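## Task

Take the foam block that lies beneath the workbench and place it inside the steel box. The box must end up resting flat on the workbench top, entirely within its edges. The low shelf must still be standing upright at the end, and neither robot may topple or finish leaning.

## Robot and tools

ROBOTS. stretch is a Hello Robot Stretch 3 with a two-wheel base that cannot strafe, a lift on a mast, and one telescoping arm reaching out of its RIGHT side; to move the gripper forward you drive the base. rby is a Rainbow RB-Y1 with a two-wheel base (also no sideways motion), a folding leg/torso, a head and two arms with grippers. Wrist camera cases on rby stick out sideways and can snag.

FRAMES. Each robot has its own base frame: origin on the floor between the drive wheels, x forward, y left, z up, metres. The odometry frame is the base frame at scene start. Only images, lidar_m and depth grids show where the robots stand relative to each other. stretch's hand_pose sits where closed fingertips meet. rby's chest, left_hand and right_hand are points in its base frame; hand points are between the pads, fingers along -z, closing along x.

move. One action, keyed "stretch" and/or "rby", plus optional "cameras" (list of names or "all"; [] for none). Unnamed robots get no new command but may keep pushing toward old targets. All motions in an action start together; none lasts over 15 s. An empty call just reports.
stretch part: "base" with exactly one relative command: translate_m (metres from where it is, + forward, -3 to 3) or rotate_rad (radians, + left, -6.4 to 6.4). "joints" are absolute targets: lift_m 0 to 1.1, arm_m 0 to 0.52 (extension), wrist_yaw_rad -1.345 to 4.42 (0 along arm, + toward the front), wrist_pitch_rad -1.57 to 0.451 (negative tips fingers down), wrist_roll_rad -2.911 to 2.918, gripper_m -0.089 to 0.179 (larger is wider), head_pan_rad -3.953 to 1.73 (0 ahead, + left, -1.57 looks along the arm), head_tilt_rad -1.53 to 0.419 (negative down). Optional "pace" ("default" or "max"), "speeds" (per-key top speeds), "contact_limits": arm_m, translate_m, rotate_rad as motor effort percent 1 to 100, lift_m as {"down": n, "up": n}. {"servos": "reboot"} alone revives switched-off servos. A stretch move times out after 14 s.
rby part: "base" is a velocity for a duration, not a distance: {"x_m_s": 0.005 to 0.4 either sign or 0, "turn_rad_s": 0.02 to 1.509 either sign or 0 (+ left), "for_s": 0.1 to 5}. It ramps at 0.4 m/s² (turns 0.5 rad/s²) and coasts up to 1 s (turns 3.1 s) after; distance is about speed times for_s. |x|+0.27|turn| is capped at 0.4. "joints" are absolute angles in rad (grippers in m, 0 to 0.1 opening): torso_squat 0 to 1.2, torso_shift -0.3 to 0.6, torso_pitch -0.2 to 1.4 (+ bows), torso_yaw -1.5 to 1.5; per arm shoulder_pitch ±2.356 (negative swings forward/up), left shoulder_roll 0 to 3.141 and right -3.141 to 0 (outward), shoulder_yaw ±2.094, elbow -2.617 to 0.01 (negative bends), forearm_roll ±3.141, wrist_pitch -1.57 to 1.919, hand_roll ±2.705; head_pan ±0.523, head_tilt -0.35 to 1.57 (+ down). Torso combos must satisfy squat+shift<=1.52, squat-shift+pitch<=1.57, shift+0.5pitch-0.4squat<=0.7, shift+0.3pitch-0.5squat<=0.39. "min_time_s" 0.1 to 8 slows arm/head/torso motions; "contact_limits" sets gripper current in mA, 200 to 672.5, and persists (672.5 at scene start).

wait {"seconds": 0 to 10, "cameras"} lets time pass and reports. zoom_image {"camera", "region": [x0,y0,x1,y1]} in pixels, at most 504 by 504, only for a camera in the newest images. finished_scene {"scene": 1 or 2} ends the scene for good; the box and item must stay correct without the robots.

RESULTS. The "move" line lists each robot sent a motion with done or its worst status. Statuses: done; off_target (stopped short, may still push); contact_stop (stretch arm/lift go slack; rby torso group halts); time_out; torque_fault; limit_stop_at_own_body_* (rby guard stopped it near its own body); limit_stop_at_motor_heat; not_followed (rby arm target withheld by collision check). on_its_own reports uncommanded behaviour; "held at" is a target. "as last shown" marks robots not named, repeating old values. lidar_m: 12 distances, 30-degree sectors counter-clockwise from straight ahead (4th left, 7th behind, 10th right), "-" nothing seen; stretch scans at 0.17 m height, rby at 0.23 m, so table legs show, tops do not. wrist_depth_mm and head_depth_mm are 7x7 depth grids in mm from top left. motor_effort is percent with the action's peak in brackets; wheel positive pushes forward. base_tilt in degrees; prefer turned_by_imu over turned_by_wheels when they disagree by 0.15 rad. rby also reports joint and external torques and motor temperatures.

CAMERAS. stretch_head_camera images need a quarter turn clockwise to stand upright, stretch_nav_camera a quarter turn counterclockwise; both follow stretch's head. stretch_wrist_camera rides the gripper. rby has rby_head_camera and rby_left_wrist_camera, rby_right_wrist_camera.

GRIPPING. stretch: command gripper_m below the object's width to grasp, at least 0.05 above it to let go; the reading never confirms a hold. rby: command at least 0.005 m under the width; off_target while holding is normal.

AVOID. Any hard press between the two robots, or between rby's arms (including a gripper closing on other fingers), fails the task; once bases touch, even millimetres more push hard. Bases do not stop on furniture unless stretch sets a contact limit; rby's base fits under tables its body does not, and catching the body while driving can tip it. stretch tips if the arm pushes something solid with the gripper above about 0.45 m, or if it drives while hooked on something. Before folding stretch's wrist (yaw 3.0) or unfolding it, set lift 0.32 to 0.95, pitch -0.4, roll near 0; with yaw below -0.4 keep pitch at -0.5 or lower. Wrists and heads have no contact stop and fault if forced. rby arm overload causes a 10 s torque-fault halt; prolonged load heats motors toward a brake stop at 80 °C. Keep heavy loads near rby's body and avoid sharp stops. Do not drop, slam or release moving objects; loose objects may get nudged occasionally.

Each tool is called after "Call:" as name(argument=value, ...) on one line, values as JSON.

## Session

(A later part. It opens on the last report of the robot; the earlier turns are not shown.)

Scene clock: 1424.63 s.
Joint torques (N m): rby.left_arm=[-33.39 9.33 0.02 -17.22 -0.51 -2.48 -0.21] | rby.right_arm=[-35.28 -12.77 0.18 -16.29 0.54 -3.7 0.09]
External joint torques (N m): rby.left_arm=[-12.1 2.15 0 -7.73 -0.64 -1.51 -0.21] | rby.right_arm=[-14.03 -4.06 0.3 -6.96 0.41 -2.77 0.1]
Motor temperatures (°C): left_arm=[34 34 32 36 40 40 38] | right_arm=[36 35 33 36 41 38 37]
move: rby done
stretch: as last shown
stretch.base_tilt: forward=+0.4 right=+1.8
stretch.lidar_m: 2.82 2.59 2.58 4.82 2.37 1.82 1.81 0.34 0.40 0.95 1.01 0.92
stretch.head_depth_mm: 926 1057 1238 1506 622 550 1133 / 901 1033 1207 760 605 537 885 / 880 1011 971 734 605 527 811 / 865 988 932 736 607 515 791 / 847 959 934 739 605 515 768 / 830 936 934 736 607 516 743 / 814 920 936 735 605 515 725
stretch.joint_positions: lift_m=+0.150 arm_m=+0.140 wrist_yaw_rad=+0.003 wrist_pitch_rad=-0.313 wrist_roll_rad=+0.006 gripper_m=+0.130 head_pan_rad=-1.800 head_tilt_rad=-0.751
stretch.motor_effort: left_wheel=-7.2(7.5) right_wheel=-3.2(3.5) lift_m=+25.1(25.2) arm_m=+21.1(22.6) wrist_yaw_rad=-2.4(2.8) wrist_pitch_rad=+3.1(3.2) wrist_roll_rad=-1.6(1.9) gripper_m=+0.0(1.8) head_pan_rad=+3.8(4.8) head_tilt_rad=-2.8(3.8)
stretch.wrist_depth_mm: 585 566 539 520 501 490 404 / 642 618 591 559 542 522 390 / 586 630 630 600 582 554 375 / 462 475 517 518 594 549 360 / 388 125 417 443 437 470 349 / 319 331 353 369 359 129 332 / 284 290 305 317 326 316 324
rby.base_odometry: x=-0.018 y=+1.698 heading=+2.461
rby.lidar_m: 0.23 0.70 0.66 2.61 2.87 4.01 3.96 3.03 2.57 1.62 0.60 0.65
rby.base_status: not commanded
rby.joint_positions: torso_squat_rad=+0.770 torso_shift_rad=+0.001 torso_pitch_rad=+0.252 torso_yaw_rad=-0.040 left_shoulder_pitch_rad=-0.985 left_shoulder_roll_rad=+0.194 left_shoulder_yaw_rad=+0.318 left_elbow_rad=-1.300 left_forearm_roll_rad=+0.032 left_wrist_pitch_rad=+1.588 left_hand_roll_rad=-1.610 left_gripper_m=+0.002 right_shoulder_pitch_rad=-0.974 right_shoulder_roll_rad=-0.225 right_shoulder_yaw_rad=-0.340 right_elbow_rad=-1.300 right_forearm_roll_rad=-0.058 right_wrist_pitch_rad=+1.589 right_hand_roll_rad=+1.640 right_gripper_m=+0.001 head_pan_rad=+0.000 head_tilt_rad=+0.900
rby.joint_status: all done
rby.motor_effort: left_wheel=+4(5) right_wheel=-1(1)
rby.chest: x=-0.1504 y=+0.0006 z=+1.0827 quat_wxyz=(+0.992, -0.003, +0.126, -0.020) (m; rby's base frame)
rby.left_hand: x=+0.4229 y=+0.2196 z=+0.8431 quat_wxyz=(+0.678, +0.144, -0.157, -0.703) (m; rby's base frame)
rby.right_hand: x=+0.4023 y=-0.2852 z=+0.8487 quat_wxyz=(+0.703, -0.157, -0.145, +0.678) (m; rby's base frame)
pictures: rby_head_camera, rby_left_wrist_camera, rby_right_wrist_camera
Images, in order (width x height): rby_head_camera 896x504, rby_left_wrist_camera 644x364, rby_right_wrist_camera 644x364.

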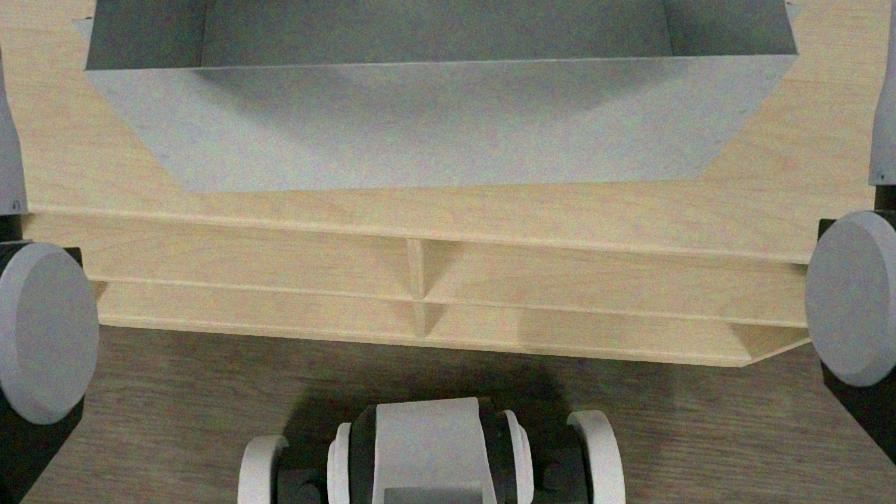

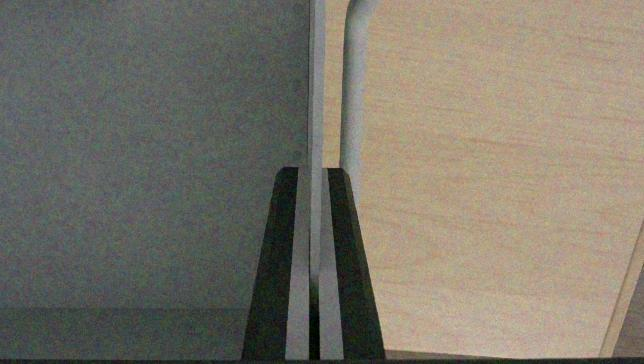

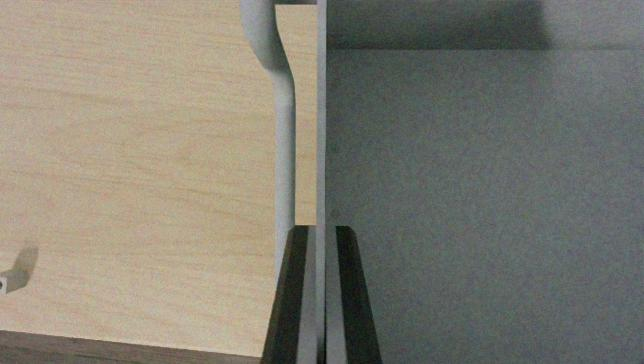

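Call:
move(stretch={"base": {"translate_m": -0.035}, "joints": {"arm_m": 0.24, "gripper_m": 0.17}}, rby={"joints": {"torso_squat_rad": 0.3}, "min_time_s": 3.0}, cameras=["rby_head_camera", "rby_left_wrist_camera", "rby_right_wrist_camera"])

Call:
move(stretch={"joints": {"lift_m": 0.045, "wrist_pitch_rad": -0.48}}, rby={"base": {"x_m_s": -0.2, "for_s": 2.25}, "joints": {"head_tilt_rad": 0.6}}, cameras=["rby_head_camera", "rby_left_wrist_camera", "rby_right_wrist_camera", "stretch_wrist_camera"])

Scene clock: 1492.57 s.
Joint torques (N m): rby.left_arm=[-33.99 9.21 -0.22 -17.49 -0.37 -2.66 -0.29] | rby.right_arm=[-35.77 -12.86 0.27 -16.55 0.55 -3.79 0.09]
External joint torques (N m): rby.left_arm=[-12.72 2.04 -0.24 -8 -0.51 -1.69 -0.29] | rby.right_arm=[-14.52 -4.15 0.39 -7.22 0.42 -2.86 0.09]
Motor temperatures (°C): left_arm=[34 34 32 37 40 40 38] | right_arm=[36 35 33 37 41 38 37]
move: stretch done; rby done
stretch.base_odometry: x=-0.002 y=-1.941 heading=+1.023
stretch.turned_by_wheels: +0.000
stretch.turned_by_imu: +0.002
stretch.base_tilt: forward=+0.3 right=+1.8
stretch.lidar_m: 1.52 2.60 2.63 4.83 2.33 1.78 1.77 0.34 0.32 0.95 1.01 0.95
stretch.head_depth_mm: 922 1054 1240 1491 1543 553 1136 / 905 1033 1196 1373 607 537 1079 / 883 1004 1114 736 606 527 809 / 863 980 937 736 609 516 783 / 844 959 936 736 608 516 765 / 825 938 934 736 606 516 737 / 810 910 938 738 607 516 726
stretch.base_status: done
stretch.joint_positions: lift_m=+0.150 arm_m=+0.240 wrist_yaw_rad=+0.003 wrist_pitch_rad=-0.313 wrist_roll_rad=+0.006 gripper_m=+0.170 head_pan_rad=-1.800 head_tilt_rad=-0.751
stretch.joint_status: all done
stretch.motor_effort: left_wheel=-6.4(9.8) right_wheel=-3.4(8.1) lift_m=+26.2(26.4) arm_m=+21.1(24.2) wrist_yaw_rad=-2.7(3.0) wrist_pitch_rad=+2.6(3.2) wrist_roll_rad=-1.7(2.0) gripper_m=+0.5(94.1) head_pan_rad=+3.7(5.2) head_tilt_rad=-1.8(2.9)
stretch.hand_pose: x=-0.0209 y=-0.6213 z=+0.1868 quat_wxyz=(+0.697, +0.111, -0.700, -0.110) (m; stretch's base frame)
stretch.wrist_depth_mm: 479 460 442 427 412 396 343 / 512 496 482 462 448 436 350 / 551 543 522 498 479 466 343 / 470 476 520 460 518 466 329 / 116 370 418 427 475 390 316 / 313 339 354 365 382 128 293 / 283 288 304 317 328 328 258
rby.base_odometry: x=-0.018 y=+1.698 heading=+2.461
rby.lidar_m: 0.23 0.70 0.65 2.61 2.86 4.00 3.96 3.37 2.57 1.61 0.59 0.66
rby.base_status: not commanded
rby.joint_positions: torso_squat_rad=+0.300 torso_shift_rad=+0.001 torso_pitch_rad=+0.252 torso_yaw_rad=-0.040 left_shoulder_pitch_rad=-0.985 left_shoulder_roll_rad=+0.194 left_shoulder_yaw_rad=+0.318 left_elbow_rad=-1.300 left_forearm_roll_rad=+0.032 left_wrist_pitch_rad=+1.588 left_hand_roll_rad=-1.610 left_gripper_m=+0.002 right_shoulder_pitch_rad=-0.974 right_shoulder_roll_rad=-0.225 right_shoulder_yaw_rad=-0.340 right_elbow_rad=-1.300 right_forearm_roll_rad=-0.058 right_wrist_pitch_rad=+1.589 right_hand_roll_rad=+1.640 right_gripper_m=+0.001 head_pan_rad=+0.000 head_tilt_rad=+0.900
rby.joint_status: all done
rby.motor_effort: left_wheel=+4(4) right_wheel=-2(2)
rby.chest: x=-0.1502 y=+0.0007 z=+1.2489 quat_wxyz=(+0.992, -0.003, +0.126, -0.020) (m; rby's base frame)
rby.left_hand: x=+0.4230 y=+0.2197 z=+1.0091 quat_wxyz=(+0.678, +0.144, -0.157, -0.703) (m; rby's base frame)
rby.right_hand: x=+0.4024 y=-0.2851 z=+1.0148 quat_wxyz=(+0.704, -0.157, -0.145, +0.678) (m; rby's base frame)
pictures: rby_head_camera, rby_left_wrist_camera, rby_right_wrist_camera
Images, in order (width x height): rby_head_camera 896x504, rby_left_wrist_camera 644x364, rby_right_wrist_camera 644x364.

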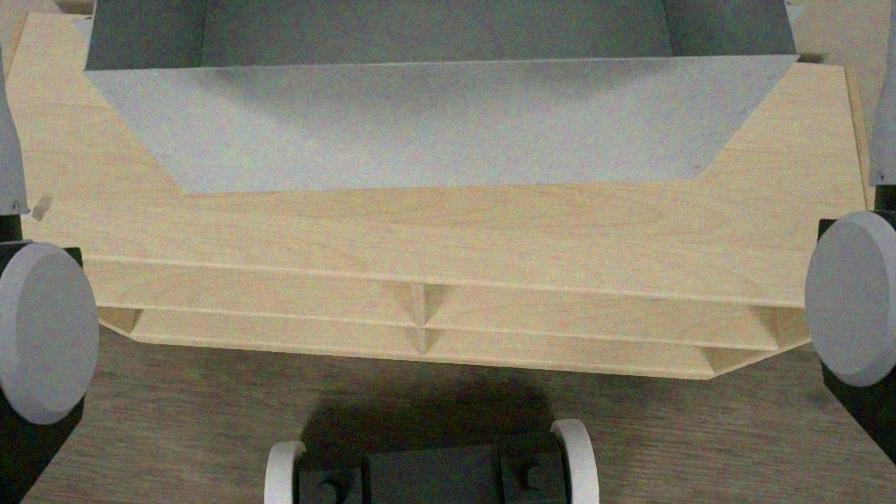

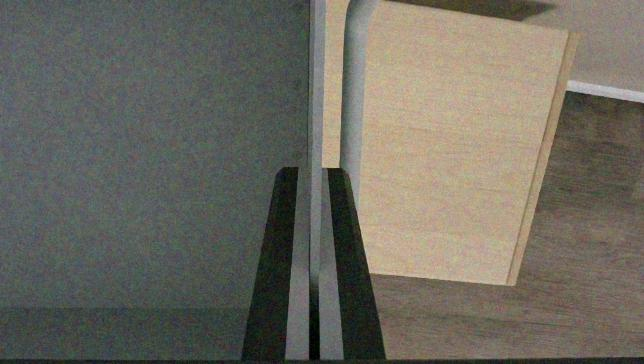

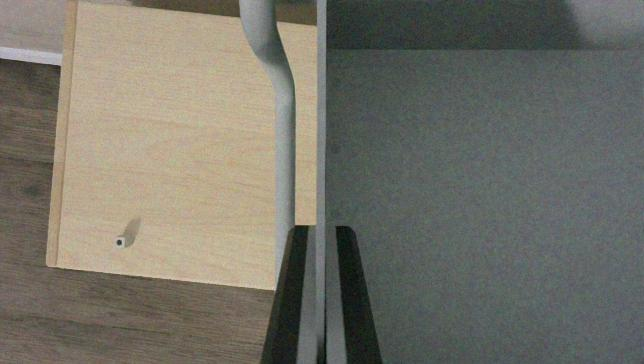

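Scene clock: 1495.70 s.
Joint torques (N m): rby.left_arm=[-35.15 10.18 -0.47 -17.81 -0.44 -2.97 -0.27] | rby.right_arm=[-36.71 -13.28 0.42 -16.78 0.52 -4.03 0.07]
External joint torques (N m): rby.left_arm=[-13.87 3.01 -0.49 -8.33 -0.57 -2.01 -0.28] | rby.right_arm=[-15.47 -4.58 0.54 -7.45 0.39 -3.11 0.07]
Motor temperatures (°C): left_arm=[34 34 32 37 40 40 38] | right_arm=[37 35 33 37 41 38 37]
move: stretch done; rby done
stretch.base_odometry: x=-0.002 y=-1.941 heading=+1.023
stretch.turned_by_wheels: +0.000
stretch.turned_by_imu: +0.001
stretch.base_tilt: forward=+0.4 right=+1.8
stretch.lidar_m: 1.53 2.47 2.28 4.85 2.33 1.77 1.78 0.34 0.32 0.95 1.01 0.95
stretch.head_depth_mm: 920 1055 1239 1491 1534 551 1134 / 903 1029 1203 1384 608 537 1070 / 882 1004 1111 735 607 527 808 / 865 980 935 735 606 516 793 / 846 955 933 736 607 515 763 / 825 937 936 736 607 516 738 / 812 913 933 735 608 517 724
stretch.base_status: not commanded
stretch.joint_positions: lift_m=+0.045 arm_m=+0.240 wrist_yaw_rad=+0.003 wrist_pitch_rad=-0.492 wrist_roll_rad=+0.006 gripper_m=+0.170 head_pan_rad=-1.800 head_tilt_rad=-0.751
stretch.joint_status: all done
stretch.motor_effort: left_wheel=-6.1(6.7) right_wheel=-3.3(3.5) lift_m=+18.8(24.4) arm_m=+19.7(22.5) wrist_yaw_rad=-2.3(3.1) wrist_pitch_rad=+2.6(5.4) wrist_roll_rad=-1.8(2.0) gripper_m=-0.2(2.1) head_pan_rad=+4.6(4.9) head_tilt_rad=-1.3(2.4)
stretch.hand_pose: x=-0.0210 y=-0.5994 z=+0.0414 quat_wxyz=(+0.684, +0.173, -0.687, -0.172) (m; stretch's base frame)
stretch.wrist_depth_mm: 396 433 449 352 416 410 348 / 314 328 353 353 404 434 355 / 257 269 284 300 325 344 331 / 216 220 237 250 262 279 284 / 116 185 205 213 221 233 245 / 163 172 179 185 193 127 209 / 150 151 159 164 169 170 177
rby.base_odometry: x=+0.334 y=+1.413 heading=+2.462
rby.lidar_m: 0.69 0.97 1.86 2.68 2.95 3.54 3.51 2.69 2.45 2.42 1.36 0.84
rby.base_status: done (sent for 2.27 of 2.27 s)
rby.joint_positions: torso_squat_rad=+0.300 torso_shift_rad=+0.001 torso_pitch_rad=+0.252 torso_yaw_rad=-0.040 left_shoulder_pitch_rad=-0.985 left_shoulder_roll_rad=+0.194 left_shoulder_yaw_rad=+0.318 left_elbow_rad=-1.300 left_forearm_roll_rad=+0.032 left_wrist_pitch_rad=+1.589 left_hand_roll_rad=-1.610 left_gripper_m=+0.002 right_shoulder_pitch_rad=-0.973 right_shoulder_roll_rad=-0.225 right_shoulder_yaw_rad=-0.340 right_elbow_rad=-1.300 right_forearm_roll_rad=-0.058 right_wrist_pitch_rad=+1.589 right_hand_roll_rad=+1.640 right_gripper_m=+0.001 head_pan_rad=+0.000 head_tilt_rad=+0.600
rby.joint_status: all done
rby.motor_effort: left_wheel=+4(21) right_wheel=-1(20)
rby.chest: x=-0.1504 y=+0.0007 z=+1.2489 quat_wxyz=(+0.992, -0.003, +0.126, -0.020) (m; rby's base frame)
rby.left_hand: x=+0.4228 y=+0.2197 z=+1.0092 quat_wxyz=(+0.678, +0.144, -0.157, -0.703) (m; rby's base frame)
rby.right_hand: x=+0.4022 y=-0.2851 z=+1.0148 quat_wxyz=(+0.704, -0.157, -0.145, +0.678) (m; rby's base frame)
pictures: rby_head_camera, rby_left_wrist_camera, rby_right_wrist_camera, stretch_wrist_camera
Images, in order (width x height): rby_head_camera 896x504, rby_left_wrist_camera 644x364, rby_right_wrist_camera 644x364, stretch_wrist_camera 644x364.

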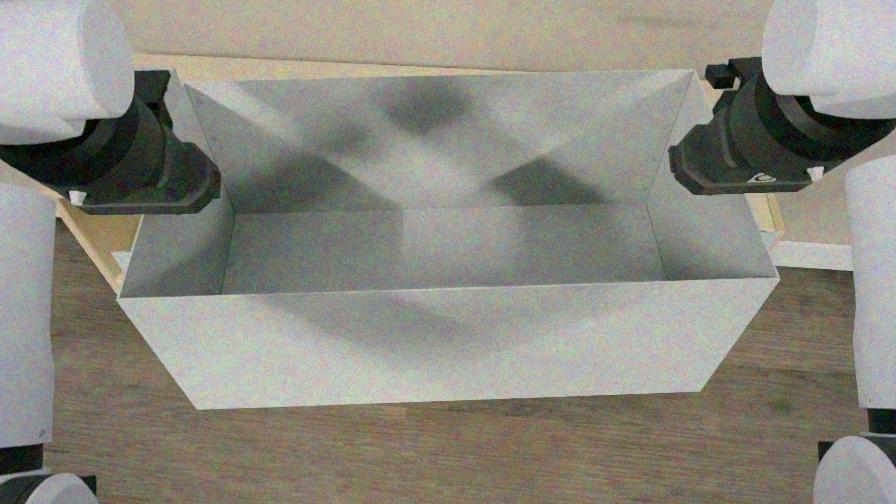

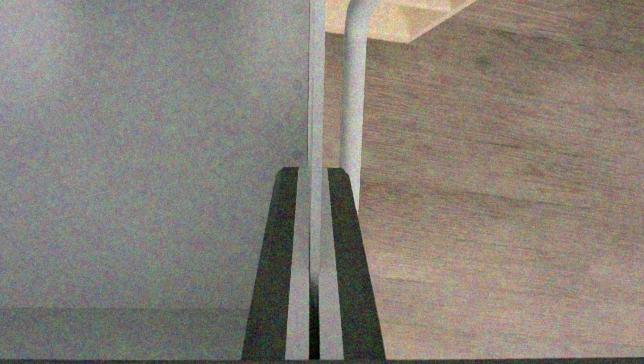

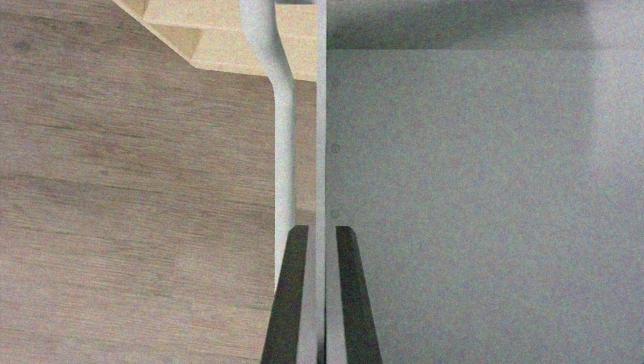

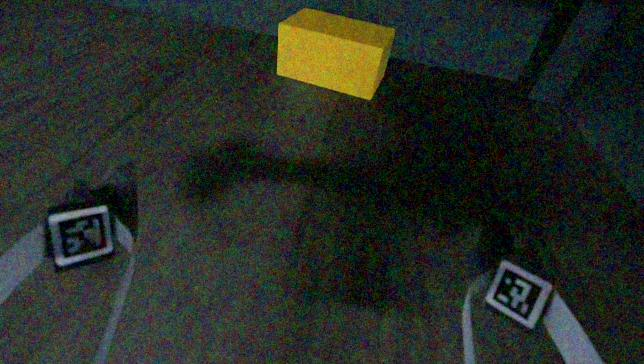

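Call:
move(stretch={"joints": {"arm_m": 0.34}}, rby={"base": {"turn_rad_s": -0.45, "for_s": 4.8}}, cameras=["rby_head_camera", "stretch_wrist_camera"])

Scene clock: 1523.70 s.
Joint torques (N m): rby.left_arm=[-35.18 9.81 -0.49 -17.85 -0.45 -3.07 -0.18] | rby.right_arm=[-36.49 -13.62 0.32 -16.74 0.68 -3.92 0.04]
External joint torques (N m): rby.left_arm=[-13.89 2.65 -0.51 -8.37 -0.59 -2.1 -0.19] | rby.right_arm=[-15.24 -4.92 0.43 -7.41 0.55 -2.99 0.05]
Motor temperatures (°C): left_arm=[35 34 32 37 40 40 38] | right_arm=[37 35 33 37 41 38 37]
move: stretch done; rby done
stretch.base_odometry: x=-0.002 y=-1.941 heading=+1.023
stretch.turned_by_wheels: +0.000
stretch.turned_by_imu: +0.002
stretch.base_tilt: forward=+0.4 right=+1.8
stretch.lidar_m: 1.52 2.70 2.64 4.84 2.32 1.78 1.77 0.33 0.32 0.95 1.01 0.95
stretch.head_depth_mm: 922 1053 1241 1484 1546 551 1139 / 903 1028 1203 1384 606 536 1079 / 883 1012 1116 736 608 528 812 / 861 986 933 735 607 516 793 / 849 956 932 734 605 516 771 / 828 935 938 738 607 516 739 / 810 908 935 738 605 518 723
stretch.base_status: not commanded
stretch.joint_positions: lift_m=+0.045 arm_m=+0.340 wrist_yaw_rad=+0.003 wrist_pitch_rad=-0.492 wrist_roll_rad=+0.006 gripper_m=+0.170 head_pan_rad=-1.800 head_tilt_rad=-0.751
stretch.joint_status: all done
stretch.motor_effort: left_wheel=-6.3(6.9) right_wheel=-3.3(3.7) lift_m=+20.6(20.8) arm_m=+19.6(26.7) wrist_yaw_rad=-2.1(3.1) wrist_pitch_rad=+2.8(3.0) wrist_roll_rad=-1.8(2.0) gripper_m=-0.2(2.1) head_pan_rad=+3.5(4.2) head_tilt_rad=-0.1(1.4)
stretch.hand_pose: x=-0.0210 y=-0.6994 z=+0.0414 quat_wxyz=(+0.684, +0.173, -0.687, -0.172) (m; stretch's base frame)
stretch.wrist_depth_mm: 383 378 363 341 333 320 312 / 313 330 343 261 359 347 337 / 257 267 281 278 312 344 326 / 216 221 237 250 263 277 291 / 116 184 204 212 221 234 243 / 163 172 179 184 192 128 209 / 150 151 159 164 169 170 176
rby.base_odometry: x=+0.334 y=+1.413 heading=+0.302
rby.lidar_m: 2.47 2.40 1.44 0.84 0.69 0.98 1.73 2.69 2.88 3.58 3.52 2.67
rby.base_status: done (sent for 4.8 of 4.8 s)
rby.joint_positions: torso_squat_rad=+0.300 torso_shift_rad=+0.001 torso_pitch_rad=+0.252 torso_yaw_rad=-0.040 left_shoulder_pitch_rad=-0.985 left_shoulder_roll_rad=+0.194 left_shoulder_yaw_rad=+0.318 left_elbow_rad=-1.300 left_forearm_roll_rad=+0.032 left_wrist_pitch_rad=+1.589 left_hand_roll_rad=-1.610 left_gripper_m=+0.002 right_shoulder_pitch_rad=-0.973 right_shoulder_roll_rad=-0.225 right_shoulder_yaw_rad=-0.340 right_elbow_rad=-1.300 right_forearm_roll_rad=-0.058 right_wrist_pitch_rad=+1.589 right_hand_roll_rad=+1.640 right_gripper_m=+0.001 head_pan_rad=+0.000 head_tilt_rad=+0.600
rby.joint_status: not commanded
rby.motor_effort: left_wheel=+4(24) right_wheel=+1(18)
rby.chest: x=-0.1504 y=+0.0007 z=+1.2489 quat_wxyz=(+0.992, -0.003, +0.126, -0.020) (m; rby's base frame)
rby.left_hand: x=+0.4228 y=+0.2197 z=+1.0092 quat_wxyz=(+0.678, +0.144, -0.157, -0.703) (m; rby's base frame)
rby.right_hand: x=+0.4022 y=-0.2851 z=+1.0148 quat_wxyz=(+0.704, -0.157, -0.145, +0.678) (m; rby's base frame)
pictures: rby_head_camera, stretch_wrist_camera
Images, in order (width x height): rby_head_camera 896x504, stretch_wrist_camera 644x364.

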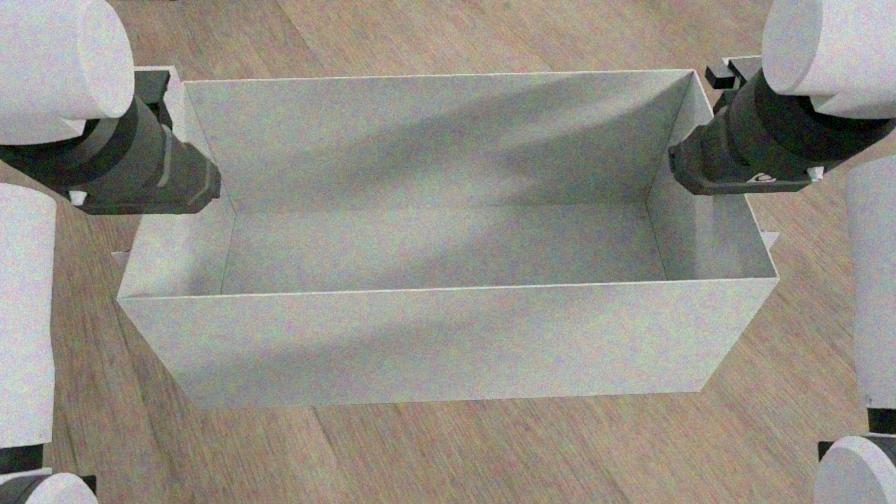

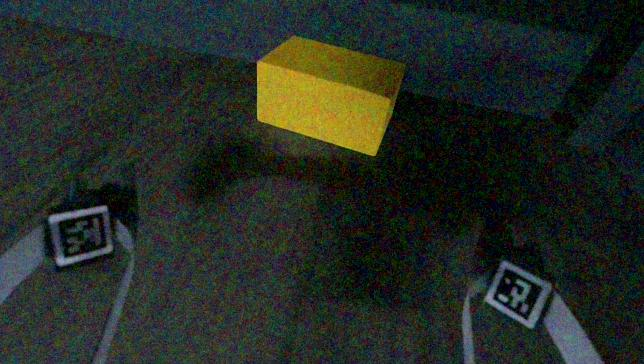

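Call:
move(stretch={"joints": {"arm_m": 0.46}}, rby={"joints": {"head_tilt_rad": 0.1}}, cameras=["rby_head_camera", "stretch_wrist_camera"])

Scene clock: 1566.83 s.
Joint torques (N m): rby.left_arm=[-34.98 10.07 -0.47 -17.94 -0.27 -3 -0.16] | rby.right_arm=[-36.82 -13.46 0.26 -16.9 0.56 -3.94 0.13]
External joint torques (N m): rby.left_arm=[-13.7 2.9 -0.49 -8.45 -0.41 -2.03 -0.16] | rby.right_arm=[-15.58 -4.75 0.38 -7.57 0.43 -3 0.14]
Motor temperatures (°C): left_arm=[35 34 32 37 40 40 38] | right_arm=[37 35 33 37 41 38 37]
move: stretch done; rby done
stretch.base_odometry: x=-0.002 y=-1.941 heading=+1.023
stretch.turned_by_wheels: +0.000
stretch.turned_by_imu: +0.001
stretch.base_tilt: forward=+0.3 right=+1.9
stretch.lidar_m: 1.53 2.71 2.65 4.80 2.32 1.78 1.77 0.34 0.32 0.95 1.01 0.95
stretch.head_depth_mm: 919 1060 1238 1481 1528 550 1135 / 898 1030 1198 1376 605 536 1078 / 884 1002 1112 735 607 528 808 / 861 985 934 732 606 516 796 / 846 954 936 737 606 516 768 / 825 937 935 736 606 514 736 / 809 914 936 736 607 515 724
stretch.base_status: not commanded
stretch.joint_positions: lift_m=+0.045 arm_m=+0.460 wrist_yaw_rad=+0.003 wrist_pitch_rad=-0.492 wrist_roll_rad=+0.006 gripper_m=+0.170 head_pan_rad=-1.800 head_tilt_rad=-0.751
stretch.joint_status: all done
stretch.motor_effort: left_wheel=-6.3(6.7) right_wheel=-3.5(3.7) lift_m=+22.5(22.6) arm_m=+22.0(25.7) wrist_yaw_rad=-2.1(2.7) wrist_pitch_rad=+2.5(2.9) wrist_roll_rad=-1.7(1.9) gripper_m=-0.2(1.4) head_pan_rad=+3.0(3.6) head_tilt_rad=+1.2(1.7)
stretch.hand_pose: x=-0.0210 y=-0.8194 z=+0.0414 quat_wxyz=(+0.684, +0.173, -0.687, -0.172) (m; stretch's base frame)
stretch.wrist_depth_mm: 266 256 244 233 223 214 205 / 294 286 270 258 246 235 225 / 254 266 209 201 266 262 248 / 215 219 179 168 184 275 277 / 116 184 196 180 209 232 241 / 163 170 178 184 188 128 208 / 150 151 159 164 168 169 177
rby.base_odometry: x=+0.334 y=+1.413 heading=+0.302
rby.lidar_m: 2.47 2.40 1.43 0.83 0.68 0.97 1.72 2.69 2.88 3.58 3.52 2.67
rby.base_status: not commanded
rby.joint_positions: torso_squat_rad=+0.300 torso_shift_rad=+0.001 torso_pitch_rad=+0.252 torso_yaw_rad=-0.040 left_shoulder_pitch_rad=-0.985 left_shoulder_roll_rad=+0.194 left_shoulder_yaw_rad=+0.318 left_elbow_rad=-1.300 left_forearm_roll_rad=+0.032 left_wrist_pitch_rad=+1.589 left_hand_roll_rad=-1.610 left_gripper_m=+0.002 right_shoulder_pitch_rad=-0.973 right_shoulder_roll_rad=-0.225 right_shoulder_yaw_rad=-0.340 right_elbow_rad=-1.300 right_forearm_roll_rad=-0.058 right_wrist_pitch_rad=+1.589 right_hand_roll_rad=+1.640 right_gripper_m=+0.001 head_pan_rad=+0.000 head_tilt_rad=+0.100
rby.joint_status: all done
rby.motor_effort: left_wheel=+4(6) right_wheel=+1(2)
rby.chest: x=-0.1504 y=+0.0007 z=+1.2489 quat_wxyz=(+0.992, -0.003, +0.126, -0.020) (m; rby's base frame)
rby.left_hand: x=+0.4228 y=+0.2197 z=+1.0092 quat_wxyz=(+0.678, +0.144, -0.157, -0.703) (m; rby's base frame)
rby.right_hand: x=+0.4022 y=-0.2851 z=+1.0148 quat_wxyz=(+0.704, -0.157, -0.145, +0.678) (m; rby's base frame)
pictures: rby_head_camera, stretch_wrist_camera
Images, in order (width x height): rby_head_camera 896x504, stretch_wrist_camera 644x364.

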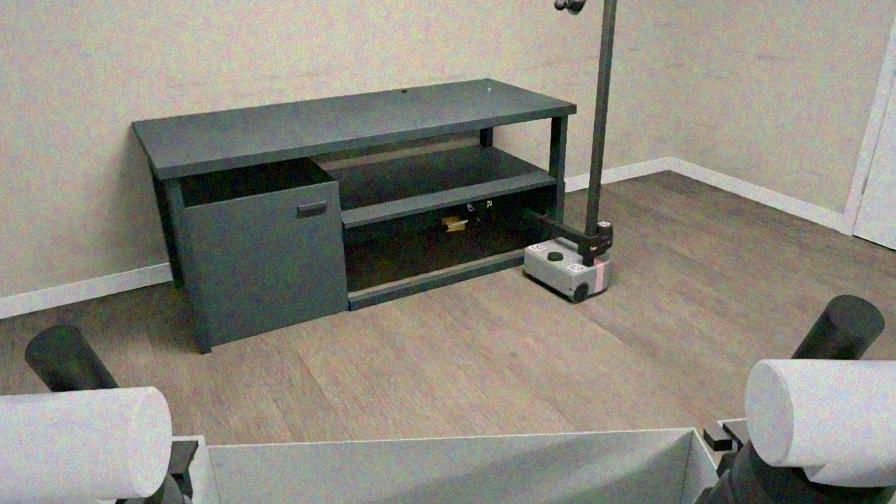

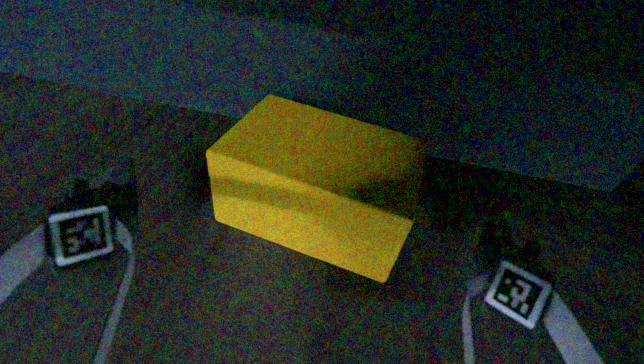

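Call:
move(stretch={"joints": {"arm_m": 0.495}}, rby={"base": {"x_m_s": 0.35, "turn_rad_s": 0.02, "for_s": 5.0}}, cameras=["rby_head_camera", "stretch_wrist_camera"])

Scene clock: 1606.33 s.
Joint torques (N m): rby.left_arm=[-34.67 10.35 -0.64 -17.98 -0.43 -2.77 -0.17] | rby.right_arm=[-36.78 -13.44 0.27 -16.77 0.62 -3.74 0.06]
External joint torques (N m): rby.left_arm=[-13.39 3.18 -0.66 -8.5 -0.57 -1.8 -0.17] | rby.right_arm=[-15.54 -4.74 0.38 -7.44 0.49 -2.81 0.07]
Motor temperatures (°C): left_arm=[35 34 32 37 40 40 38] | right_arm=[37 35 33 37 40 38 37]
move: stretch done; rby done
stretch.base_odometry: x=-0.002 y=-1.941 heading=+1.023
stretch.turned_by_wheels: +0.000
stretch.turned_by_imu: +0.002
stretch.base_tilt: forward=+0.4 right=+1.9
stretch.lidar_m: 1.24 0.98 4.50 4.82 2.32 1.78 1.77 0.34 0.32 0.95 1.01 0.95
stretch.head_depth_mm: 924 1062 1240 1494 1532 551 1141 / 904 1032 1202 1387 606 536 1078 / 882 1004 1111 738 606 528 809 / 868 981 935 735 605 516 796 / 843 957 930 734 608 517 766 / 825 934 929 734 606 516 738 / 812 912 936 739 608 516 724
stretch.base_status: not commanded
stretch.joint_positions: lift_m=+0.045 arm_m=+0.495 wrist_yaw_rad=+0.003 wrist_pitch_rad=-0.492 wrist_roll_rad=+0.006 gripper_m=+0.170 head_pan_rad=-1.800 head_tilt_rad=-0.750
stretch.joint_status: all done
stretch.motor_effort: left_wheel=-6.2(6.9) right_wheel=-3.5(3.7) lift_m=+25.6(26.0) arm_m=+15.6(24.5) wrist_yaw_rad=-2.3(3.1) wrist_pitch_rad=+2.6(2.9) wrist_roll_rad=-1.6(1.9) gripper_m=-0.2(2.4) head_pan_rad=+2.4(3.7) head_tilt_rad=+2.3(3.4)
stretch.hand_pose: x=-0.0210 y=-0.8544 z=+0.0414 quat_wxyz=(+0.684, +0.173, -0.687, -0.172) (m; stretch's base frame)
stretch.wrist_depth_mm: 227 217 208 200 190 183 176 / 259 244 232 220 211 201 192 / 255 262 253 240 235 224 214 / 215 219 156 164 180 251 238 / 116 184 148 142 153 234 243 / 163 171 171 148 135 127 209 / 150 151 159 161 164 169 177
rby.base_odometry: x=+1.972 y=+2.029 heading=+0.402
rby.lidar_m: 0.81 0.80 0.86 1.75 1.73 1.73 2.66 4.31 3.51 2.86 1.19 1.30
rby.base_status: done (sent for 5 of 5 s)
rby.joint_positions: torso_squat_rad=+0.300 torso_shift_rad=+0.001 torso_pitch_rad=+0.252 torso_yaw_rad=-0.040 left_shoulder_pitch_rad=-0.985 left_shoulder_roll_rad=+0.194 left_shoulder_yaw_rad=+0.318 left_elbow_rad=-1.300 left_forearm_roll_rad=+0.032 left_wrist_pitch_rad=+1.589 left_hand_roll_rad=-1.610 left_gripper_m=+0.002 right_shoulder_pitch_rad=-0.973 right_shoulder_roll_rad=-0.225 right_shoulder_yaw_rad=-0.340 right_elbow_rad=-1.300 right_forearm_roll_rad=-0.058 right_wrist_pitch_rad=+1.589 right_hand_roll_rad=+1.640 right_gripper_m=+0.001 head_pan_rad=+0.000 head_tilt_rad=+0.100
rby.joint_status: not commanded
rby.motor_effort: left_wheel=+1(33) right_wheel=-1(26)
rby.chest: x=-0.1503 y=+0.0007 z=+1.2489 quat_wxyz=(+0.992, -0.003, +0.126, -0.020) (m; rby's base frame)
rby.left_hand: x=+0.4229 y=+0.2197 z=+1.0091 quat_wxyz=(+0.678, +0.144, -0.157, -0.703) (m; rby's base frame)
rby.right_hand: x=+0.4023 y=-0.2851 z=+1.0147 quat_wxyz=(+0.704, -0.157, -0.145, +0.678) (m; rby's base frame)
pictures: rby_head_camera, stretch_wrist_camera
Images, in order (width x height): rby_head_camera 896x504, stretch_wrist_camera 644x364.

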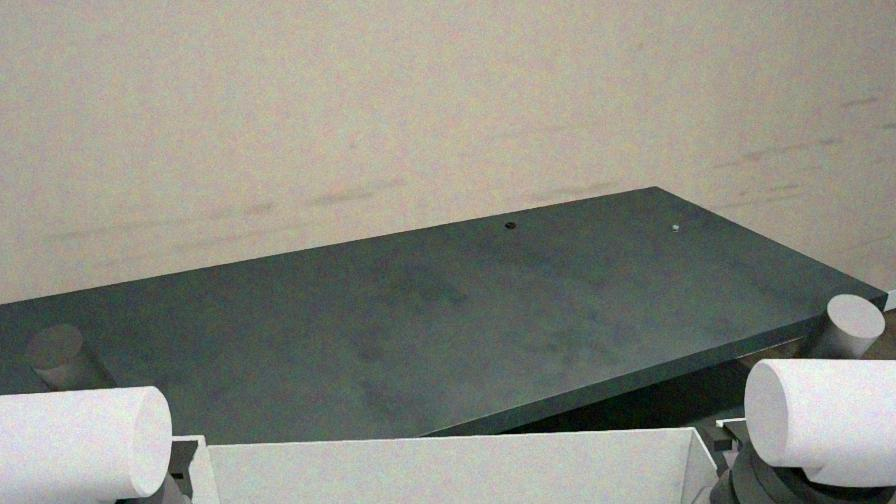

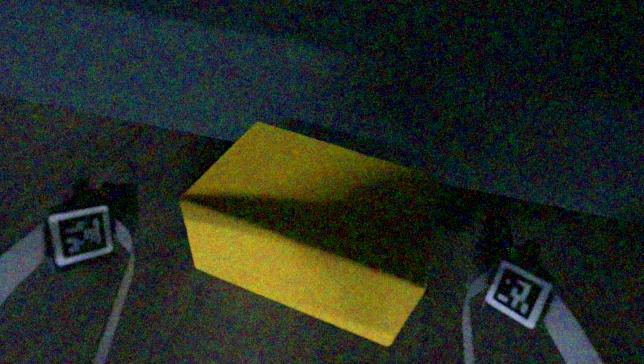

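Call:
move(stretch={"joints": {"gripper_m": 0.07}}, rby={"base": {"turn_rad_s": 0.3, "for_s": 1.17}, "joints": {"head_pan_rad": 0.3, "head_tilt_rad": 0.25}}, cameras=["rby_head_camera", "stretch_wrist_camera"])

Scene clock: 1615.87 s.
Joint torques (N m): rby.left_arm=[-34.5 9.65 -0.99 -18 -0.36 -2.62 -0.26] | rby.right_arm=[-36.86 -13.54 0.06 -16.76 0.59 -3.74 0.1]
External joint torques (N m): rby.left_arm=[-13.22 2.48 -1.01 -8.52 -0.49 -1.65 -0.26] | rby.right_arm=[-15.61 -4.83 0.17 -7.43 0.46 -2.81 0.1]
Motor temperatures (°C): left_arm=[35 34 32 37 40 40 38] | right_arm=[37 35 33 37 40 38 37]
move: stretch done; rby done
stretch.base_odometry: x=-0.002 y=-1.941 heading=+1.023
stretch.turned_by_wheels: +0.000
stretch.turned_by_imu: +0.001
stretch.base_tilt: forward=+0.4 right=+1.9
stretch.lidar_m: 1.32 0.94 4.48 4.83 2.32 1.78 1.78 0.34 0.32 0.95 1.01 0.95
stretch.head_depth_mm: 924 1056 1239 1483 1540 551 1132 / 903 1032 1200 1383 607 535 1077 / 880 1006 1116 737 607 527 811 / 861 981 936 735 606 517 795 / 842 957 932 736 607 516 764 / 826 935 938 738 609 517 736 / 812 914 937 739 607 516 728
stretch.base_status: not commanded
stretch.joint_positions: lift_m=+0.045 arm_m=+0.495 wrist_yaw_rad=-0.001 wrist_pitch_rad=-0.492 wrist_roll_rad=+0.003 gripper_m=+0.071 head_pan_rad=-1.800 head_tilt_rad=-0.750
stretch.joint_status: all done
stretch.motor_effort: left_wheel=-6.3(6.8) right_wheel=-3.0(3.7) lift_m=+27.5(27.6) arm_m=+10.2(12.8) wrist_yaw_rad=+0.3(3.0) wrist_pitch_rad=+2.4(2.9) wrist_roll_rad=-0.5(1.9) gripper_m=-15.2(97.4) head_pan_rad=+2.6(3.5) head_tilt_rad=+3.0(3.5)
stretch.hand_pose: x=-0.0217 y=-0.8545 z=+0.0415 quat_wxyz=(+0.685, +0.172, -0.687, -0.173) (m; stretch's base frame)
stretch.wrist_depth_mm: 227 217 208 200 191 183 177 / 259 245 231 221 210 201 193 / 254 263 252 240 236 224 215 / 216 221 156 164 179 252 239 / 191 125 145 142 150 234 244 / 96 167 169 147 132 197 209 / 148 151 159 162 166 165 181
rby.base_odometry: x=+1.972 y=+2.029 heading=+0.752
rby.lidar_m: 0.80 0.83 1.80 1.73 1.75 2.18 4.31 4.05 2.99 2.86 1.19 1.52
rby.base_status: done (sent for 1.17 of 1.17 s)
rby.joint_positions: torso_squat_rad=+0.300 torso_shift_rad=+0.001 torso_pitch_rad=+0.252 torso_yaw_rad=-0.040 left_shoulder_pitch_rad=-0.985 left_shoulder_roll_rad=+0.194 left_shoulder_yaw_rad=+0.318 left_elbow_rad=-1.300 left_forearm_roll_rad=+0.032 left_wrist_pitch_rad=+1.589 left_hand_roll_rad=-1.610 left_gripper_m=+0.002 right_shoulder_pitch_rad=-0.973 right_shoulder_roll_rad=-0.225 right_shoulder_yaw_rad=-0.340 right_elbow_rad=-1.300 right_forearm_roll_rad=-0.058 right_wrist_pitch_rad=+1.589 right_hand_roll_rad=+1.640 right_gripper_m=+0.001 head_pan_rad=+0.300 head_tilt_rad=+0.250
rby.joint_status: all done
rby.motor_effort: left_wheel=+0(25) right_wheel=+3(21)
rby.chest: x=-0.1503 y=+0.0007 z=+1.2489 quat_wxyz=(+0.992, -0.003, +0.126, -0.020) (m; rby's base frame)
rby.left_hand: x=+0.4229 y=+0.2197 z=+1.0091 quat_wxyz=(+0.678, +0.144, -0.157, -0.703) (m; rby's base frame)
rby.right_hand: x=+0.4023 y=-0.2851 z=+1.0147 quat_wxyz=(+0.704, -0.157, -0.145, +0.678) (m; rby's base frame)
pictures: rby_head_camera, stretch_wrist_camera
Images, in order (width x height): rby_head_camera 896x504, stretch_wrist_camera 644x364.

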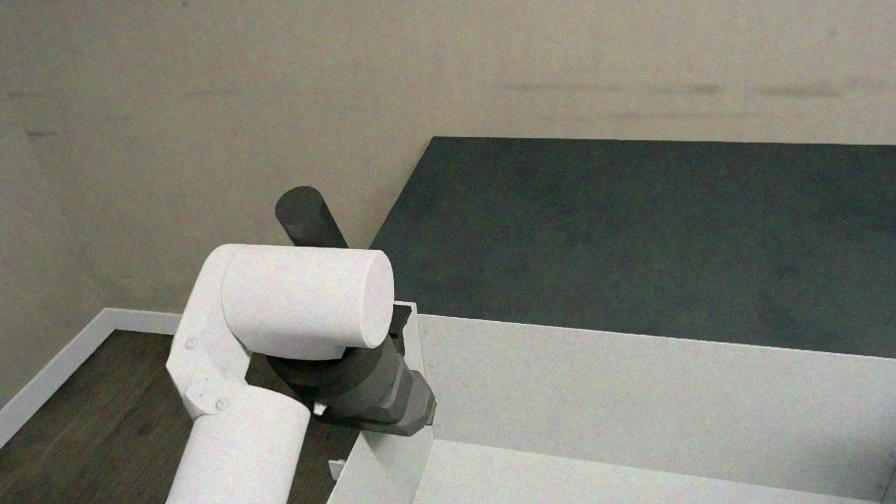

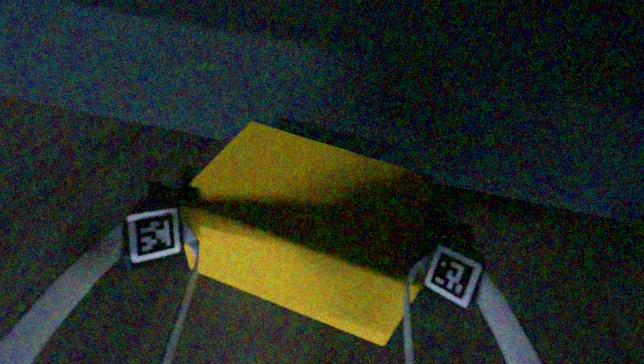

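Call:
move(stretch={"joints": {"gripper_m": 0.05, "lift_m": 0.085}, "speeds": {"lift_m": 0.05}}, rby={"joints": {"torso_squat_rad": 0.05, "left_shoulder_pitch_rad": -1.064, "left_shoulder_roll_rad": 0.221, "left_shoulder_yaw_rad": 0.33, "left_elbow_rad": -1.361, "left_forearm_roll_rad": 0.033, "left_wrist_pitch_rad": 1.727, "left_hand_roll_rad": -1.606, "right_shoulder_pitch_rad": -1.051, "right_shoulder_roll_rad": -0.255, "right_shoulder_yaw_rad": -0.349, "right_elbow_rad": -1.361, "right_forearm_roll_rad": -0.06, "right_wrist_pitch_rad": 1.727, "right_hand_roll_rad": 1.634, "head_pan_rad": 0.0, "head_tilt_rad": 0.5}, "min_time_s": 3.0}, cameras=["rby_head_camera", "rby_left_wrist_camera", "rby_right_wrist_camera", "stretch_wrist_camera"])

Scene clock: 1733.33 s.
Joint torques (N m): rby.left_arm=[-36.35 11.77 -0.15 -18.13 0.26 -2.7 -0.07] | rby.right_arm=[-38.78 -15.28 -1.45 -16.59 0.29 -3.42 -0.06]
External joint torques (N m): rby.left_arm=[-14.58 4.19 -0.16 -9.08 0.13 -1.73 -0.07] | rby.right_arm=[-17 -6.21 -1.33 -7.69 0.17 -2.49 -0.06]
Motor temperatures (°C): left_arm=[35 34 32 38 39 40 38] | right_arm=[37 35 33 37 40 38 37]
move: stretch done; rby done
stretch.base_odometry: x=-0.002 y=-1.941 heading=+1.023
stretch.turned_by_wheels: +0.000
stretch.turned_by_imu: +0.002
stretch.base_tilt: forward=+0.4 right=+1.9
stretch.lidar_m: 1.32 0.94 4.50 4.82 2.33 1.78 1.78 0.34 0.32 0.95 1.01 0.95
stretch.head_depth_mm: 926 1054 1241 1500 1534 551 1144 / 900 1031 1199 1391 609 535 1076 / 881 1009 1111 737 608 527 809 / 862 980 938 735 606 516 795 / 846 957 938 734 607 516 766 / 827 937 938 739 606 516 740 / 810 914 937 736 606 516 724
stretch.base_status: not commanded
stretch.joint_positions: lift_m=+0.085 arm_m=+0.495 wrist_yaw_rad=-0.001 wrist_pitch_rad=-0.495 wrist_roll_rad=+0.003 gripper_m=+0.051 head_pan_rad=-1.800 head_tilt_rad=-0.750
stretch.joint_status: all done
stretch.motor_effort: left_wheel=-6.4(6.8) right_wheel=-2.9(3.4) lift_m=+36.8(38.4) arm_m=+4.3(7.9) wrist_yaw_rad=+0.2(1.4) wrist_pitch_rad=+3.2(3.4) wrist_roll_rad=-1.0(1.0) gripper_m=-20.6(96.3) head_pan_rad=+1.4(3.3) head_tilt_rad=+2.1(3.6)
stretch.hand_pose: x=-0.0217 y=-0.8540 z=+0.0808 quat_wxyz=(+0.685, +0.173, -0.686, -0.174) (m; stretch's base frame)
stretch.wrist_depth_mm: 226 218 209 200 192 183 176 / 257 245 233 221 211 202 194 / 293 279 251 241 235 225 214 / 268 273 156 164 181 252 239 / 235 122 145 143 150 277 278 / 95 208 175 147 132 247 257 / 181 189 196 197 206 205 225
rby.base_odometry: x=+1.972 y=+2.029 heading=+0.752
rby.lidar_m: 0.79 0.83 1.80 1.72 1.74 2.17 4.30 4.04 2.99 2.85 1.21 1.53
rby.base_status: not commanded
rby.joint_positions: torso_squat_rad=+0.050 torso_shift_rad=+0.001 torso_pitch_rad=+0.252 torso_yaw_rad=-0.040 left_shoulder_pitch_rad=-1.060 left_shoulder_roll_rad=+0.220 left_shoulder_yaw_rad=+0.330 left_elbow_rad=-1.359 left_forearm_roll_rad=+0.033 left_wrist_pitch_rad=+1.727 left_hand_roll_rad=-1.606 left_gripper_m=+0.002 right_shoulder_pitch_rad=-1.047 right_shoulder_roll_rad=-0.254 right_shoulder_yaw_rad=-0.349 right_elbow_rad=-1.359 right_forearm_roll_rad=-0.060 right_wrist_pitch_rad=+1.728 right_hand_roll_rad=+1.634 right_gripper_m=+0.001 head_pan_rad=+0.000 head_tilt_rad=+0.500
rby.joint_status: all done
rby.motor_effort: left_wheel=+1(1) right_wheel=+4(4)
rby.chest: x=-0.1502 y=+0.0007 z=+1.2793 quat_wxyz=(+0.992, -0.003, +0.126, -0.020) (m; rby's base frame)
rby.left_hand: x=+0.4233 y=+0.2201 z=+1.0888 quat_wxyz=(+0.679, +0.143, -0.157, -0.703) (m; rby's base frame)
rby.right_hand: x=+0.4025 y=-0.2846 z=+1.0941 quat_wxyz=(+0.703, -0.156, -0.144, +0.678) (m; rby's base frame)
pictures: rby_head_camera, rby_left_wrist_camera, rby_right_wrist_camera, stretch_wrist_camera
Images, in order (width x height): rby_head_camera 896x504, rby_left_wrist_camera 644x364, rby_right_wrist_camera 644x364, stretch_wrist_camera 644x364.

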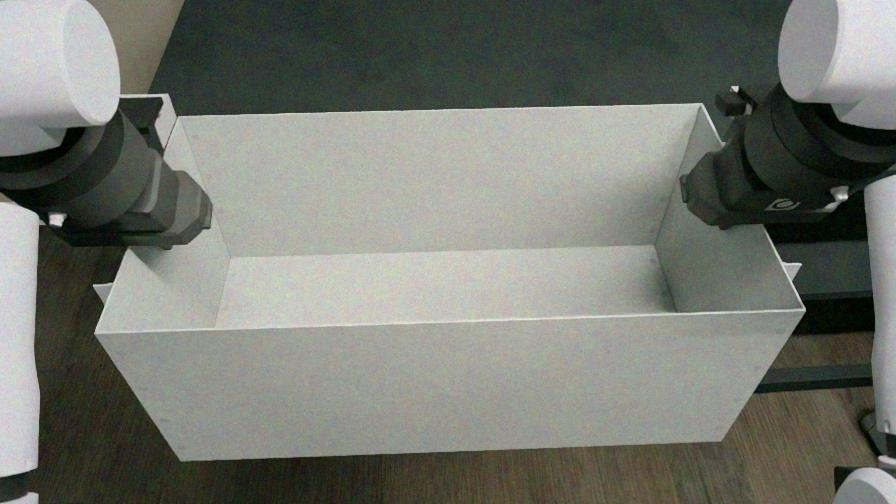

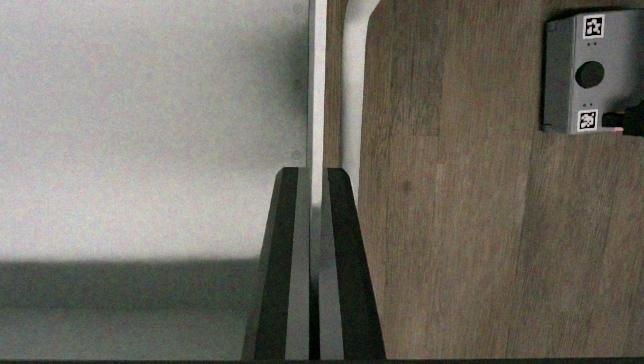

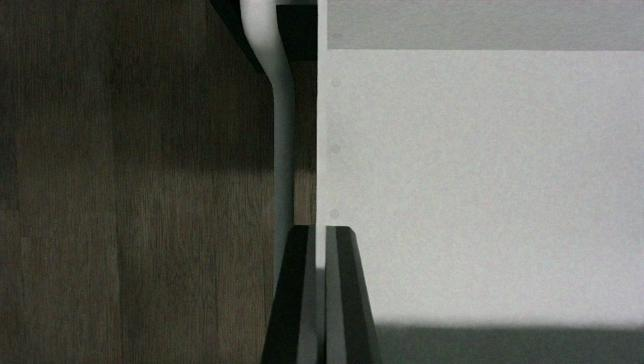

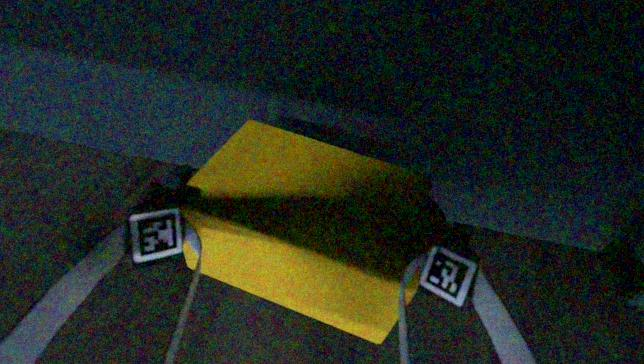

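Call:
move(stretch={"joints": {"lift_m": 0.15, "arm_m": 0.01}}, rby={"base": {"x_m_s": 0.2, "for_s": 1.75}}, cameras=["rby_head_camera", "rby_left_wrist_camera", "rby_right_wrist_camera", "stretch_wrist_camera", "stretch_nav_camera"])

Scene clock: 1776.93 s.
Joint torques (N m): rby.left_arm=[-35.4 11.36 -0.23 -17.59 0.1 -2.84 -0.17] | rby.right_arm=[-37.73 -14.96 -1.4 -16.06 0.44 -3.52 -0.08]
External joint torques (N m): rby.left_arm=[-13.63 3.78 -0.25 -8.54 -0.03 -1.87 -0.17] | rby.right_arm=[-15.95 -5.88 -1.28 -7.16 0.31 -2.59 -0.08]
Motor temperatures (°C): left_arm=[35 34 32 38 39 40 38] | right_arm=[37 35 33 37 40 38 37]
move: stretch done; rby done
stretch.base_odometry: x=-0.002 y=-1.941 heading=+1.023
stretch.turned_by_wheels: +0.000
stretch.turned_by_imu: +0.002
stretch.base_tilt: forward=+0.4 right=+1.9
stretch.lidar_m: 0.83 0.94 4.50 4.82 2.33 1.78 1.78 0.34 0.32 0.94 1.01 0.95
stretch.head_depth_mm: 919 1056 1238 1490 1532 553 1139 / 901 1032 1201 1385 608 535 1072 / 881 1002 1114 737 606 528 812 / 862 978 934 737 606 516 795 / 849 956 935 738 607 515 765 / 827 934 938 737 607 517 737 / 812 914 937 736 606 516 723
stretch.base_status: not commanded
stretch.joint_positions: lift_m=+0.150 arm_m=+0.010 wrist_yaw_rad=-0.001 wrist_pitch_rad=-0.496 wrist_roll_rad=+0.003 gripper_m=+0.051 head_pan_rad=-1.800 head_tilt_rad=-0.750
stretch.joint_status: all done
stretch.motor_effort: left_wheel=-6.5(6.8) right_wheel=-3.1(3.5) lift_m=+35.8(39.9) arm_m=-21.6(26.2) wrist_yaw_rad=+0.3(1.2) wrist_pitch_rad=+3.3(3.6) wrist_roll_rad=-0.8(1.0) gripper_m=-20.4(22.1) head_pan_rad=+1.9(3.2) head_tilt_rad=+2.5(3.6)
stretch.hand_pose: x=-0.0217 y=-0.3689 z=+0.1456 quat_wxyz=(+0.685, +0.173, -0.686, -0.174) (m; stretch's base frame)
stretch.wrist_depth_mm: 642 690 688 675 634 539 335 / 510 538 583 622 681 511 319 / 417 442 453 492 527 494 310 / 355 365 155 164 180 426 293 / 314 122 144 143 150 375 285 / 94 273 177 146 132 326 272 / - 251 259 260 273 280 263
rby.base_odometry: x=+2.230 y=+2.270 heading=+0.752
rby.lidar_m: 0.44 0.46 1.68 1.73 1.80 1.98 4.65 4.07 2.97 1.14 1.12 0.47
rby.base_status: done (sent for 1.77 of 1.77 s)
rby.joint_positions: torso_squat_rad=+0.050 torso_shift_rad=+0.001 torso_pitch_rad=+0.252 torso_yaw_rad=-0.040 left_shoulder_pitch_rad=-1.061 left_shoulder_roll_rad=+0.220 left_shoulder_yaw_rad=+0.330 left_elbow_rad=-1.359 left_forearm_roll_rad=+0.033 left_wrist_pitch_rad=+1.728 left_hand_roll_rad=-1.606 left_gripper_m=+0.002 right_shoulder_pitch_rad=-1.047 right_shoulder_roll_rad=-0.254 right_shoulder_yaw_rad=-0.349 right_elbow_rad=-1.359 right_forearm_roll_rad=-0.060 right_wrist_pitch_rad=+1.728 right_hand_roll_rad=+1.634 right_gripper_m=+0.001 head_pan_rad=+0.000 head_tilt_rad=+0.500
rby.joint_status: not commanded
rby.motor_effort: left_wheel=-1(24) right_wheel=-1(28)
rby.chest: x=-0.1501 y=+0.0007 z=+1.2793 quat_wxyz=(+0.992, -0.003, +0.126, -0.020) (m; rby's base frame)
rby.left_hand: x=+0.4235 y=+0.2201 z=+1.0890 quat_wxyz=(+0.679, +0.143, -0.157, -0.703) (m; rby's base frame)
rby.right_hand: x=+0.4026 y=-0.2845 z=+1.0943 quat_wxyz=(+0.703, -0.157, -0.144, +0.678) (m; rby's base frame)
pictures: rby_head_camera, rby_left_wrist_camera, rby_right_wrist_camera, stretch_nav_camera (sideways), stretch_wrist_camera
Images, in order (width x height): rby_head_camera 896x504, rby_left_wrist_camera 644x364, rby_right_wrist_camera 644x364, stretch_nav_camera 672x504, stretch_wrist_camera 644x364.

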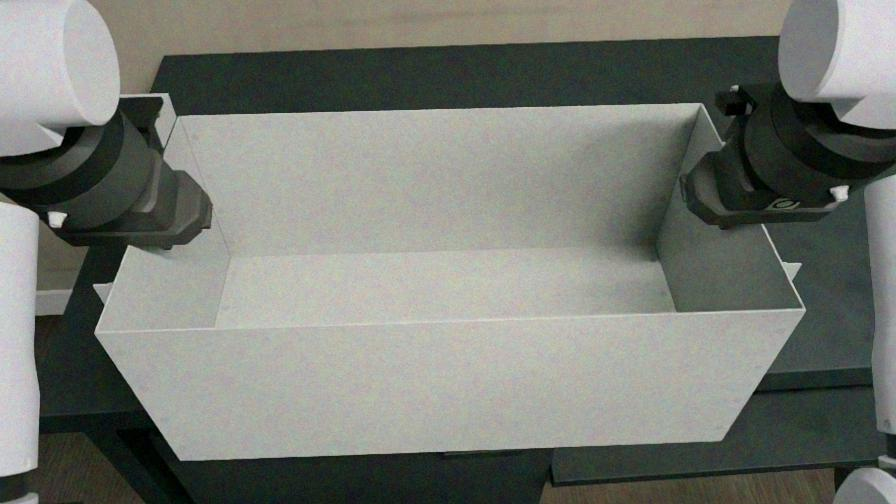

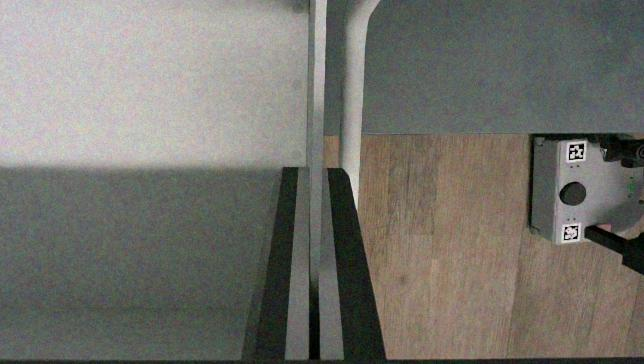

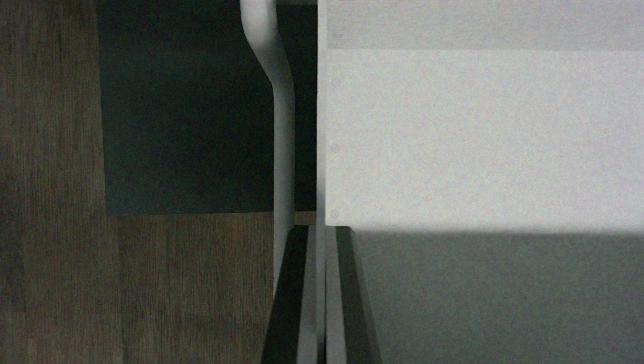

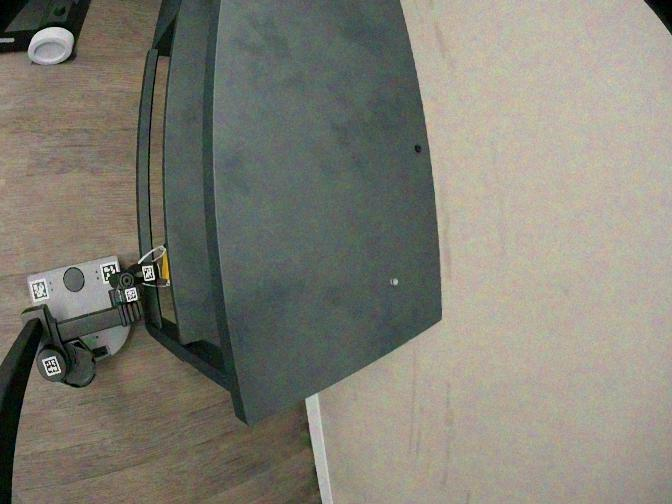

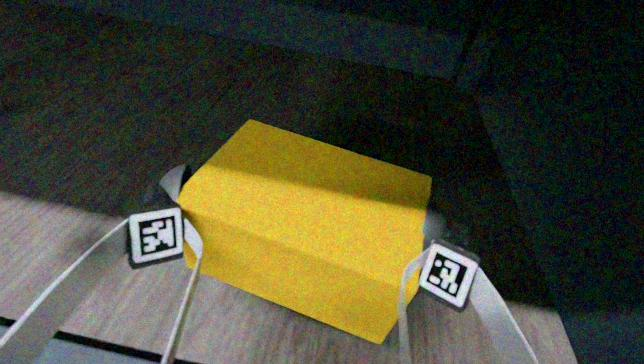

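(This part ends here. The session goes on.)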